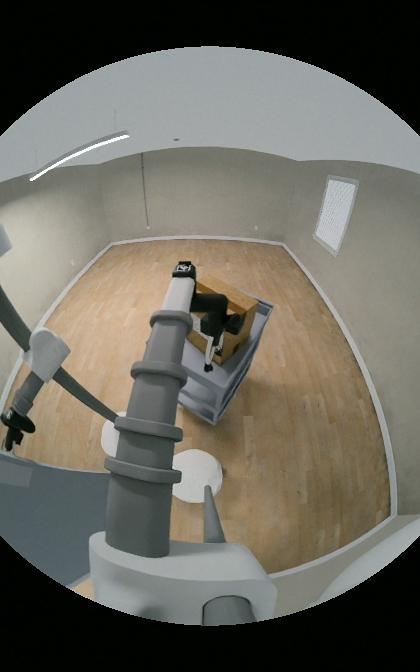

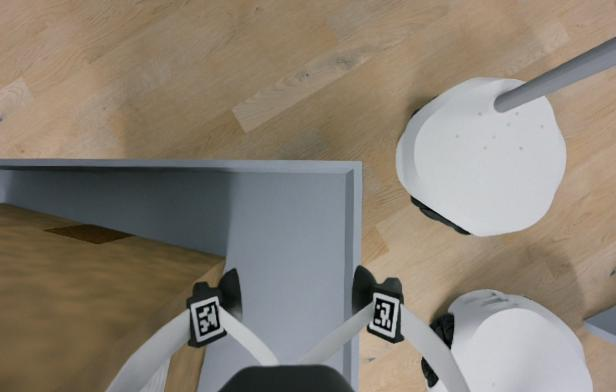

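Call:
move(blocking=false, r1={"base":{"translate_m":-0.036,"strafe_m":0.019},"pace":"slow"})

Call:
wait(seconds=1.5)

Call:
move(blocking=false, r1={"joints":{"lift_m":0.972},"contact_limits":{"lift_m":0.15}})

Call:
wait(seconds=1.5, cameras=["r1_wrist_camera"])

Call:
move(blocking=false, r1={"joints":{"gripper_m":-0.038}})

Call:
wait(seconds=1.5)

Call:
move(blocking=false, r1={"base":{"translate_m":-0.4,"strafe_m":0.02},"pace":"slow","contact_limits":{"translate_m":0.6}})

Call:
wait(seconds=5, cameras=["r1_wrist_camera","r1_head_left_camera","r1_head_right_camera","r2_head_left_camera"])

Scene clock: 489.17 s.
move: r1 moving
r1.base_odometry: x=-2.712 y=-0.005 heading=-2.390
r1.turned_by_wheels: +0.000
r1.turned_by_imu: +0.000
r1.base_tilt: forward=-1.6 right=+1.3
r1.lidar_m: 0.43 0.62 0.36 0.37 0.61 0.94 1.06 1.06 1.48 2.06 2.13 0.43
r1.base_status: translate_m moving; strafe_m moving
r1.joint_positions: lift_m=+1.060 arm_m=+0.318 wrist_yaw_rad=+0.001 wrist_pitch_rad=+1.568 wrist_roll_rad=+2.052 gripper_m=+0.050
r1.joint_status: not commanded
r1.measured_speeds: translate_m=-0.049 strafe_m=+0.026 rotate_rad=-0.001 lift_m=+0.000 arm_m=+0.000 wrist_yaw_rad=+0.000 wrist_pitch_rad=+0.000 wrist_roll_rad=+0.000
r1.motor_effort: lift_m=+24(24) arm_m=-4(4) wheel_0=-6(9) wheel_1=-3(5) wheel_2=+5(7)
r1.servo_current: wrist_yaw_rad=52(59) wrist_pitch_rad=46(46) wrist_roll_rad=39(65) gripper_m=39(52)
r1.hand_pose: x=+0.4900 y=-0.0874 z=+0.9494 quat_wxyz=(+0.368, +0.605, +0.366, -0.603) (m; r1's base frame)
r1.wrist_depth_mm: 1160 1160 1160 1182 1182 1138 1138 / 1182 1138 1138 1160 1182 1160 1182 / 1182 1160 1160 1138 1160 946 1160 / 373 377 375 377 1160 946 1160 / 268 322 379 377 1160 1160 1160 / 176 220 195 377 191 1025 1160 / 142 163 377 143 1098 946 946
r2.base_odometry: x=-4.034 y=-0.241 heading=-2.121
r2.turned_by_wheels: +0.000
r2.turned_by_imu: +0.000
r2.base_tilt: forward=-0.6 right=+0.0
r2.lidar_m: 0.31 4.26 0.40 0.38 0.49 0.48 - 4.47 2.60 2.15 2.13 1.61
r2.base_status: not commanded
r2.joint_positions: lift_m=+0.850 arm_m=+0.000 wrist_yaw_rad=+0.025 wrist_pitch_rad=+0.001 wrist_roll_rad=+0.000 gripper_m=-0.034
r2.joint_status: not commanded
r2.measured_speeds: all 0
r2.motor_effort: lift_m=+20(20) arm_m=-7(7) wheel_0=+13(14) wheel_1=-6(6) wheel_2=+16(16)
r2.servo_current: wrist_yaw_rad=150(169) wrist_pitch_rad=39(46) wrist_roll_rad=46(59) gripper_m=85(85)
r2.contact_limits: strafe_m 1
r2.hand_pose: x=+0.4616 y=-0.0801 z=+1.0277 quat_wxyz=(+1.000, +0.000, +0.001, +0.013) (m; r2's base frame)
r2.wrist_depth_mm: - 166 263 161 - - - / 113 182 260 162 - - - / 113 165 259 165 - - - / - 164 293 165 - - - / 111 163 252 166 - - - / 110 154 181 167 161 - - / 109 145 277 - - - -
pictures: none

Scene clock: 490.17 s.
earlier move: r1 done
r1.base_odometry: x=-2.686 y=+0.002 heading=-2.390
r1.turned_by_wheels: +0.000
r1.turned_by_imu: +0.000
r1.base_tilt: forward=-1.6 right=+1.3
r1.lidar_m: 0.44 0.49 0.36 0.39 0.63 0.94 1.07 1.04 1.44 2.09 2.15 0.45
r1.base_status: done
r1.joint_positions: lift_m=+1.060 arm_m=+0.318 wrist_yaw_rad=+0.001 wrist_pitch_rad=+1.568 wrist_roll_rad=+2.052 gripper_m=+0.050
r1.joint_status: not commanded
r1.measured_speeds: all 0
r1.motor_effort: lift_m=+24(24) arm_m=-4(4) wheel_0=-3(9) wheel_1=-3(5) wheel_2=+2(7)
r1.servo_current: wrist_yaw_rad=46(65) wrist_pitch_rad=52(52) wrist_roll_rad=39(65) gripper_m=39(52)
r1.hand_pose: x=+0.4900 y=-0.0874 z=+0.9494 quat_wxyz=(+0.368, +0.605, +0.366, -0.603) (m; r1's base frame)
r1.wrist_depth_mm: 1160 1160 1160 1182 1160 1118 1160 / 1160 1182 1160 1182 1182 1138 1182 / 1160 1138 1182 1160 1182 960 1160 / 375 377 375 375 1182 946 1160 / 293 355 379 375 1160 1138 1160 / 196 267 195 377 191 1060 1160 / 183 226 375 143 1025 960 960
r2.base_odometry: x=-4.034 y=-0.241 heading=-2.121
r2.turned_by_wheels: +0.000
r2.turned_by_imu: +0.000
r2.base_tilt: forward=-0.6 right=+0.0
r2.lidar_m: 0.32 4.25 0.41 0.36 0.49 0.50 - 4.50 2.61 2.11 2.15 1.58
r2.base_status: not commanded
r2.joint_positions: lift_m=+0.850 arm_m=+0.000 wrist_yaw_rad=+0.025 wrist_pitch_rad=+0.001 wrist_roll_rad=+0.000 gripper_m=-0.034
r2.joint_status: not commanded
r2.measured_speeds: all 0
r2.on_its_own: wrist_yaw_rad is at rest, and its servo_current (150 mA) is outside its rest range (0 to 104 mA)
r2.motor_effort: lift_m=+20(20) arm_m=-7(7) wheel_0=+13(14) wheel_1=-6(6) wheel_2=+16(16)
r2.servo_current: wrist_yaw_rad=150(169) wrist_pitch_rad=46(46) wrist_roll_rad=46(65) gripper_m=85(85)
r2.contact_limits: strafe_m 1
r2.hand_pose: x=+0.4616 y=-0.0801 z=+1.0277 quat_wxyz=(+1.000, +0.000, +0.001, +0.013) (m; r2's base frame)
r2.wrist_depth_mm: - 166 262 161 - - - / 113 182 260 161 - - - / 113 165 259 164 - - - / - 164 294 165 - - - / 111 163 251 166 - - - / 110 154 181 167 161 - - / 109 145 276 - - - -
wait: 1.00 of 1.5 s (r1 has come to rest)
pictures: none

Scene clock: 490.67 s.
move: r1 moving
r1.base_odometry: x=-2.686 y=+0.002 heading=-2.390
r1.turned_by_wheels: +0.000
r1.turned_by_imu: +0.000
r1.base_tilt: forward=-1.6 right=+1.3
r1.lidar_m: 0.47 0.50 0.36 0.40 0.62 0.92 1.07 1.05 1.45 2.10 2.16 0.45
r1.base_status: not commanded
r1.joint_positions: lift_m=+1.022 arm_m=+0.318 wrist_yaw_rad=+0.001 wrist_pitch_rad=+1.568 wrist_roll_rad=+2.052 gripper_m=+0.050
r1.joint_status: lift_m moving
r1.measured_speeds: translate_m=+0.000 strafe_m=+0.000 rotate_rad=+0.000 lift_m=-0.146 arm_m=+0.000 wrist_yaw_rad=+0.000 wrist_pitch_rad=+0.000 wrist_roll_rad=+0.000
r1.motor_effort: lift_m=+12(21) arm_m=-4(4) wheel_0=-2(3) wheel_1=-3(4) wheel_2=+2(2)
r1.servo_current: wrist_yaw_rad=52(65) wrist_pitch_rad=39(52) wrist_roll_rad=59(59) gripper_m=39(46)
r1.contact_limits: lift_m 0.15
r1.hand_pose: x=+0.4900 y=-0.0874 z=+0.9123 quat_wxyz=(+0.368, +0.605, +0.366, -0.603) (m; r1's base frame)
r1.wrist_depth_mm: 1118 1138 1138 1138 1138 1138 1118 / 1138 1138 1138 1138 1098 917 931 / 1138 1138 1138 1138 1118 917 917 / 342 342 342 343 1118 931 1138 / 291 345 342 343 1138 1138 1138 / 196 268 196 342 190 1078 1138 / 183 226 340 143 1025 904 917
r2.base_odometry: x=-4.034 y=-0.241 heading=-2.121
r2.turned_by_wheels: +0.000
r2.turned_by_imu: +0.000
r2.base_tilt: forward=-0.6 right=+0.0
r2.lidar_m: 0.30 4.26 0.40 0.36 0.48 0.49 - 4.50 2.60 2.15 2.12 1.61
r2.base_status: not commanded
r2.joint_positions: lift_m=+0.850 arm_m=+0.000 wrist_yaw_rad=+0.025 wrist_pitch_rad=+0.001 wrist_roll_rad=+0.000 gripper_m=-0.034
r2.joint_status: not commanded
r2.measured_speeds: all 0
r2.motor_effort: lift_m=+20(20) arm_m=-7(7) wheel_0=+13(14) wheel_1=-6(6) wheel_2=+16(16)
r2.servo_current: wrist_yaw_rad=150(169) wrist_pitch_rad=39(46) wrist_roll_rad=59(59) gripper_m=78(85)
r2.contact_limits: strafe_m 1
r2.hand_pose: x=+0.4616 y=-0.0801 z=+1.0277 quat_wxyz=(+1.000, +0.000, +0.001, +0.013) (m; r2's base frame)
r2.wrist_depth_mm: - 166 263 161 - - - / 113 183 262 161 - - - / 113 165 258 165 - - - / - 164 294 166 - - - / 111 163 251 166 - - - / 110 154 181 167 161 - - / 109 145 277 - - - -
pictures: none

Scene clock: 491.53 s.
earlier move: r1 done
r1.base_odometry: x=-2.686 y=+0.002 heading=-2.390
r1.turned_by_wheels: +0.000
r1.turned_by_imu: +0.000
r1.base_tilt: forward=-1.5 right=+1.2
r1.lidar_m: 0.47 0.50 0.36 0.40 0.60 0.92 1.08 1.03 1.46 2.09 2.14 0.47
r1.base_status: not commanded
r1.joint_positions: lift_m=+0.972 arm_m=+0.318 wrist_yaw_rad=+0.001 wrist_pitch_rad=+1.568 wrist_roll_rad=+2.052 gripper_m=+0.050
r1.joint_status: all done
r1.measured_speeds: all 0
r1.motor_effort: lift_m=+12(21) arm_m=-4(4) wheel_0=-2(3) wheel_1=-3(4) wheel_2=+2(2)
r1.servo_current: wrist_yaw_rad=39(65) wrist_pitch_rad=33(52) wrist_roll_rad=59(65) gripper_m=46(52)
r1.contact_limits: lift_m 0.15
r1.hand_pose: x=+0.4900 y=-0.0874 z=+0.8623 quat_wxyz=(+0.368, +0.605, +0.366, -0.603) (m; r1's base frame)
r1.wrist_depth_mm: 1098 1060 1078 1060 1078 1042 1078 / 1060 1078 1060 1078 1078 866 854 / 1098 1078 1060 1060 1078 866 878 / 290 289 291 290 1078 866 866 / 283 290 289 290 1078 1078 1098 / 196 264 196 290 190 1078 1078 / 183 227 289 143 1025 878 878
r2.base_odometry: x=-4.034 y=-0.241 heading=-2.121
r2.turned_by_wheels: +0.000
r2.turned_by_imu: +0.000
r2.base_tilt: forward=-0.6 right=+0.0
r2.lidar_m: 0.30 4.26 0.38 0.39 0.48 0.49 - 4.49 2.61 2.13 2.09 1.62
r2.base_status: not commanded
r2.joint_positions: lift_m=+0.850 arm_m=+0.000 wrist_yaw_rad=+0.025 wrist_pitch_rad=+0.001 wrist_roll_rad=+0.000 gripper_m=-0.034
r2.joint_status: not commanded
r2.measured_speeds: all 0
r2.on_its_own: wrist_yaw_rad is at rest, and its servo_current (150 mA) is outside its rest range (0 to 104 mA)
r2.motor_effort: lift_m=+20(20) arm_m=-7(7) wheel_0=+13(14) wheel_1=-5(6) wheel_2=+16(16)
r2.servo_current: wrist_yaw_rad=150(169) wrist_pitch_rad=39(46) wrist_roll_rad=46(59) gripper_m=78(85)
r2.contact_limits: strafe_m 1
r2.hand_pose: x=+0.4616 y=-0.0801 z=+1.0277 quat_wxyz=(+1.000, +0.000, +0.001, +0.013) (m; r2's base frame)
r2.wrist_depth_mm: - 166 263 161 - - - / 113 182 260 161 - - - / 113 166 259 165 - - - / - 164 294 165 - - - / 111 163 252 166 - - - / 110 154 181 167 161 - - / 109 145 276 - - - -
wait: 0.87 of 1.5 s (r1 has come to rest)
pictures: r1_wrist_camera
Images, in order (width x height): r1_wrist_camera 616x392.

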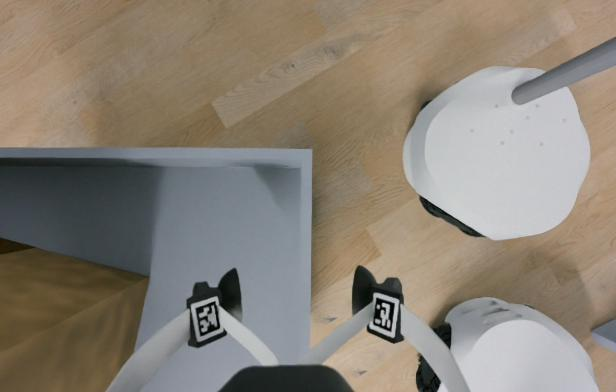

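Scene clock: 492.03 s.
move: r1 moving
r1.base_odometry: x=-2.686 y=+0.002 heading=-2.390
r1.turned_by_wheels: +0.000
r1.turned_by_imu: +0.000
r1.base_tilt: forward=-1.6 right=+1.3
r1.lidar_m: 0.46 0.53 0.38 0.38 0.62 0.93 1.10 1.06 1.45 2.08 2.15 0.45
r1.base_status: not commanded
r1.joint_positions: lift_m=+0.972 arm_m=+0.318 wrist_yaw_rad=+0.001 wrist_pitch_rad=+1.568 wrist_roll_rad=+2.052 gripper_m=+0.031
r1.joint_status: gripper_m moving
r1.measured_speeds: all 0
r1.motor_effort: lift_m=+12(12) arm_m=-4(4) wheel_0=-3(3) wheel_1=-3(3) wheel_2=+2(2)
r1.servo_current: wrist_yaw_rad=59(65) wrist_pitch_rad=46(52) wrist_roll_rad=46(59) gripper_m=124(124)
r1.contact_limits: lift_m 0.15
r1.hand_pose: x=+0.4900 y=-0.0874 z=+0.8623 quat_wxyz=(+0.368, +0.605, +0.366, -0.603) (m; r1's base frame)
r1.wrist_depth_mm: 1060 1078 1078 1060 1078 1078 1060 / 1098 1060 1078 1098 1078 854 866 / 1078 1078 1078 1078 1042 878 866 / 290 289 290 290 1078 866 878 / 285 290 289 289 1098 1098 1060 / 196 259 194 291 190 1042 1078 / 183 226 290 160 1008 866 854
r2.base_odometry: x=-4.034 y=-0.241 heading=-2.121
r2.turned_by_wheels: +0.000
r2.turned_by_imu: +0.000
r2.base_tilt: forward=-0.6 right=+0.0
r2.lidar_m: 0.30 4.24 0.41 0.37 0.50 0.47 - 4.49 2.60 2.13 2.12 1.60
r2.base_status: not commanded
r2.joint_positions: lift_m=+0.850 arm_m=+0.000 wrist_yaw_rad=+0.025 wrist_pitch_rad=+0.001 wrist_roll_rad=+0.000 gripper_m=-0.034
r2.joint_status: not commanded
r2.measured_speeds: all 0
r2.motor_effort: lift_m=+20(20) arm_m=-7(7) wheel_0=+13(14) wheel_1=-6(6) wheel_2=+16(16)
r2.servo_current: wrist_yaw_rad=156(169) wrist_pitch_rad=39(46) wrist_roll_rad=46(59) gripper_m=72(78)
r2.contact_limits: strafe_m 1
r2.hand_pose: x=+0.4616 y=-0.0801 z=+1.0277 quat_wxyz=(+1.000, +0.000, +0.001, +0.013) (m; r2's base frame)
r2.wrist_depth_mm: - 166 262 161 - - - / 113 183 262 162 - - - / 113 165 259 165 - - - / - 165 293 165 - - - / 111 163 252 166 - - - / 110 154 181 167 161 - - / 109 145 277 - - - -
pictures: none

Scene clock: 493.10 s.
earlier move: r1 done
r1.base_odometry: x=-2.686 y=+0.002 heading=-2.390
r1.turned_by_wheels: +0.000
r1.turned_by_imu: +0.000
r1.base_tilt: forward=-1.6 right=+1.3
r1.lidar_m: 0.45 0.48 0.37 0.41 0.60 0.93 1.05 1.05 1.45 2.08 2.17 0.44
r1.base_status: not commanded
r1.joint_positions: lift_m=+0.972 arm_m=+0.318 wrist_yaw_rad=+0.001 wrist_pitch_rad=+1.568 wrist_roll_rad=+2.052 gripper_m=-0.037
r1.joint_status: all done
r1.measured_speeds: all 0
r1.motor_effort: lift_m=+15(15) arm_m=-4(4) wheel_0=-3(3) wheel_1=-3(3) wheel_2=+2(2)
r1.servo_current: wrist_yaw_rad=52(72) wrist_pitch_rad=39(52) wrist_roll_rad=39(65) gripper_m=78(143)
r1.contact_limits: lift_m 0.15
r1.hand_pose: x=+0.4898 y=-0.0874 z=+0.8621 quat_wxyz=(+0.367, +0.605, +0.366, -0.604) (m; r1's base frame)
r1.wrist_depth_mm: 1078 1060 1060 1078 1060 1060 1042 / 1078 1060 1078 1098 1098 878 866 / 1078 1042 1078 1078 1098 878 866 / 287 287 287 289 1078 866 878 / 287 286 287 289 1078 1078 1078 / 217 274 187 202 181 1008 1098 / 186 151 287 219 931 891 854
r2.base_odometry: x=-4.034 y=-0.241 heading=-2.121
r2.turned_by_wheels: +0.000
r2.turned_by_imu: +0.000
r2.base_tilt: forward=-0.7 right=+0.0
r2.lidar_m: 0.31 4.26 0.41 0.38 0.49 0.49 - 4.48 2.61 2.14 2.11 1.62
r2.base_status: not commanded
r2.joint_positions: lift_m=+0.850 arm_m=+0.000 wrist_yaw_rad=+0.025 wrist_pitch_rad=+0.001 wrist_roll_rad=+0.000 gripper_m=-0.034
r2.joint_status: not commanded
r2.measured_speeds: all 0
r2.on_its_own: wrist_yaw_rad is at rest, and its servo_current (156 mA) is outside its rest range (0 to 104 mA)
r2.motor_effort: lift_m=+20(20) arm_m=-7(7) wheel_0=+13(14) wheel_1=-6(6) wheel_2=+16(16)
r2.servo_current: wrist_yaw_rad=156(169) wrist_pitch_rad=46(46) wrist_roll_rad=46(59) gripper_m=78(85)
r2.contact_limits: strafe_m 1
r2.hand_pose: x=+0.4616 y=-0.0801 z=+1.0277 quat_wxyz=(+1.000, +0.000, +0.001, +0.013) (m; r2's base frame)
r2.wrist_depth_mm: - 166 263 161 - - - / 113 183 262 162 - - - / 113 166 259 164 - - - / - 164 293 165 - - - / 111 163 252 166 - - - / 110 154 181 167 160 - - / 109 144 277 - - - -
wait: 1.07 of 1.5 s (r1 has come to rest)
pictures: none

Scene clock: 493.60 s.
move: r1 moving
r1.base_odometry: x=-2.677 y=+0.010 heading=-2.390
r1.turned_by_wheels: +0.000
r1.turned_by_imu: +0.000
r1.base_tilt: forward=-1.5 right=+1.3
r1.lidar_m: 0.46 0.46 0.36 0.45 0.60 0.93 1.06 1.03 1.45 2.08 2.15 0.47
r1.base_status: translate_m moving; strafe_m moving
r1.joint_positions: lift_m=+0.972 arm_m=+0.318 wrist_yaw_rad=+0.001 wrist_pitch_rad=+1.567 wrist_roll_rad=+2.052 gripper_m=-0.037
r1.joint_status: not commanded
r1.measured_speeds: translate_m=-0.048 strafe_m=+0.002 rotate_rad=-0.001 lift_m=+0.000 arm_m=+0.000 wrist_yaw_rad=+0.000 wrist_pitch_rad=-0.025 wrist_roll_rad=+0.000
r1.motor_effort: lift_m=+15(15) arm_m=-3(4) wheel_0=-4(6) wheel_1=-4(6) wheel_2=+7(7)
r1.servo_current: wrist_yaw_rad=46(65) wrist_pitch_rad=46(52) wrist_roll_rad=39(65) gripper_m=78(85)
r1.contact_limits: lift_m 0.15; translate_m 0.6
r1.hand_pose: x=+0.4902 y=-0.0874 z=+0.8621 quat_wxyz=(+0.368, +0.606, +0.366, -0.603) (m; r1's base frame)
r1.wrist_depth_mm: 1078 1042 1078 1078 1078 1078 1078 / 1078 1078 1078 1118 1098 866 866 / 1078 1098 1078 1078 1060 866 866 / 289 289 289 287 1060 866 866 / 289 289 287 289 1098 1078 1078 / 211 277 186 198 1078 1025 1078 / 195 148 289 220 173 866 854
r2.base_odometry: x=-4.034 y=-0.241 heading=-2.121
r2.turned_by_wheels: +0.000
r2.turned_by_imu: +0.000
r2.base_tilt: forward=-0.6 right=+0.0
r2.lidar_m: 0.29 4.26 0.40 0.38 0.49 0.48 - 4.48 2.59 2.14 2.11 1.57
r2.base_status: not commanded
r2.joint_positions: lift_m=+0.850 arm_m=+0.000 wrist_yaw_rad=+0.025 wrist_pitch_rad=+0.001 wrist_roll_rad=+0.000 gripper_m=-0.034
r2.joint_status: not commanded
r2.measured_speeds: all 0
r2.motor_effort: lift_m=+20(20) arm_m=-7(7) wheel_0=+13(14) wheel_1=-6(6) wheel_2=+16(16)
r2.servo_current: wrist_yaw_rad=156(163) wrist_pitch_rad=39(46) wrist_roll_rad=39(59) gripper_m=78(78)
r2.contact_limits: strafe_m 1
r2.hand_pose: x=+0.4616 y=-0.0801 z=+1.0277 quat_wxyz=(+1.000, +0.000, +0.001, +0.013) (m; r2's base frame)
r2.wrist_depth_mm: - 166 263 162 - - - / 113 183 260 161 - - - / 113 166 258 165 - - - / - 165 294 166 - - - / 111 163 252 166 - - - / 110 154 181 166 161 - - / 109 145 276 - - - -
pictures: none

Scene clock: 498.40 s.
earlier move: r1 done
r1.base_odometry: x=-2.381 y=+0.261 heading=-2.391
r1.turned_by_wheels: -0.001
r1.turned_by_imu: -0.003
r1.base_tilt: forward=-1.6 right=+1.2
r1.lidar_m: 0.46 0.60 0.59 0.57 0.61 0.96 3.66 0.70 0.90 2.13 2.18 0.44
r1.base_status: done
r1.joint_positions: lift_m=+0.972 arm_m=+0.318 wrist_yaw_rad=+0.001 wrist_pitch_rad=+1.564 wrist_roll_rad=+2.052 gripper_m=-0.037
r1.joint_status: not commanded
r1.measured_speeds: all 0
r1.motor_effort: lift_m=+15(15) arm_m=-4(4) wheel_0=-9(14) wheel_1=-4(8) wheel_2=+0(11)
r1.servo_current: wrist_yaw_rad=46(72) wrist_pitch_rad=46(72) wrist_roll_rad=46(72) gripper_m=72(85)
r1.contact_limits: lift_m 0.15; translate_m 0.6
r1.hand_pose: x=+0.4911 y=-0.0874 z=+0.8621 quat_wxyz=(+0.368, +0.607, +0.366, -0.602) (m; r1's base frame)
r1.wrist_depth_mm: 1078 1060 1098 1060 1098 1078 1078 / 291 1078 1078 1060 1060 866 854 / 291 291 290 1098 1060 866 866 / 252 291 290 291 1060 866 878 / 196 290 291 291 1098 1078 1078 / 216 291 198 198 182 1042 1078 / 259 154 291 221 976 1078 1078
r2.base_odometry: x=-4.034 y=-0.241 heading=-2.121
r2.turned_by_wheels: +0.000
r2.turned_by_imu: +0.001
r2.base_tilt: forward=-0.6 right=+0.0
r2.lidar_m: 0.31 0.68 0.56 0.48 0.38 0.67 - 4.47 2.62 2.14 2.13 1.62
r2.base_status: not commanded
r2.joint_positions: lift_m=+0.850 arm_m=+0.000 wrist_yaw_rad=+0.025 wrist_pitch_rad=+0.001 wrist_roll_rad=+0.000 gripper_m=-0.034
r2.joint_status: not commanded
r2.measured_speeds: all 0
r2.on_its_own: wrist_yaw_rad is at rest, and its servo_current (150 mA) is outside its rest range (0 to 104 mA)
r2.motor_effort: lift_m=+20(20) arm_m=-7(7) wheel_0=+13(14) wheel_1=-6(6) wheel_2=+16(16)
r2.servo_current: wrist_yaw_rad=150(169) wrist_pitch_rad=39(52) wrist_roll_rad=52(59) gripper_m=78(91)
r2.contact_limits: strafe_m 1
r2.hand_pose: x=+0.4616 y=-0.0801 z=+1.0277 quat_wxyz=(+1.000, +0.000, +0.001, +0.013) (m; r2's base frame)
r2.wrist_depth_mm: - 166 263 161 - - - / 113 183 260 161 - - - / 113 165 260 165 - - - / - 164 294 165 - - - / 111 163 252 166 - - - / 110 154 181 167 161 - - / 109 145 277 - - - -
wait: 4.80 of 5 s (r1 has come to rest)
pictures: r1_head_left_camera, r1_head_right_camera, r1_wrist_camera, r2_head_left_camera
Images, in order (width x height): r1_head_left_camera 420x672, r1_head_right_camera 420x672, r1_wrist_camera 616x392, r2_head_left_camera 420x672.

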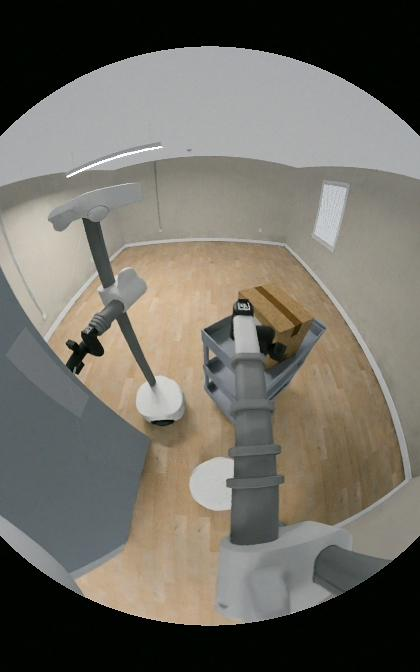

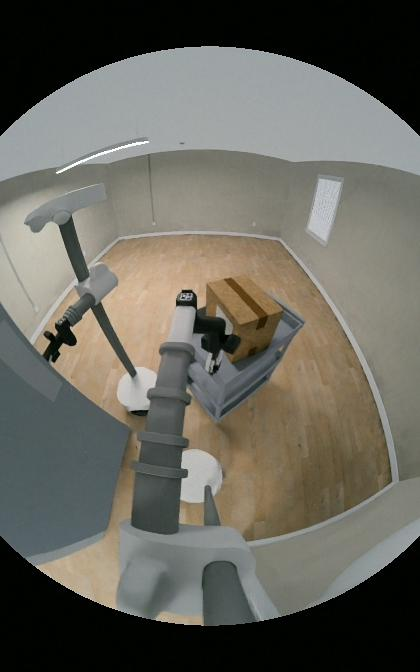

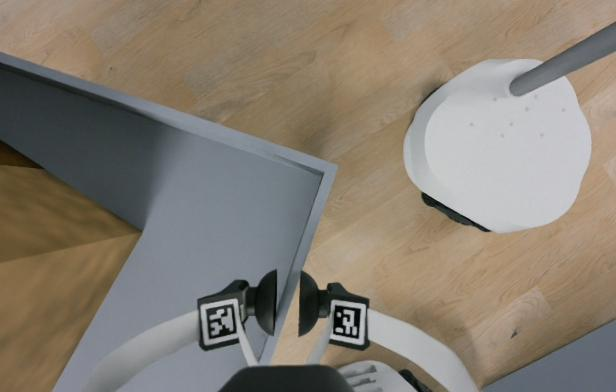

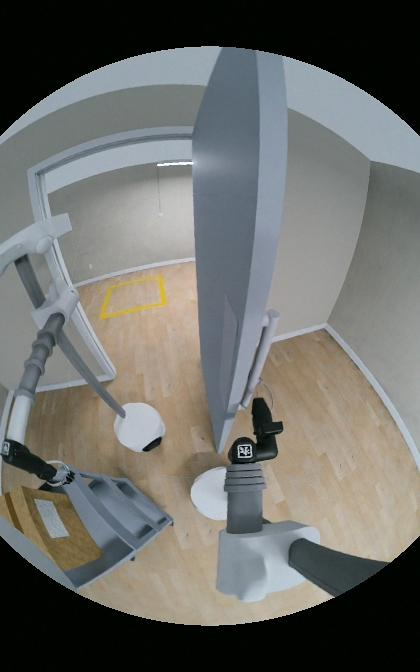

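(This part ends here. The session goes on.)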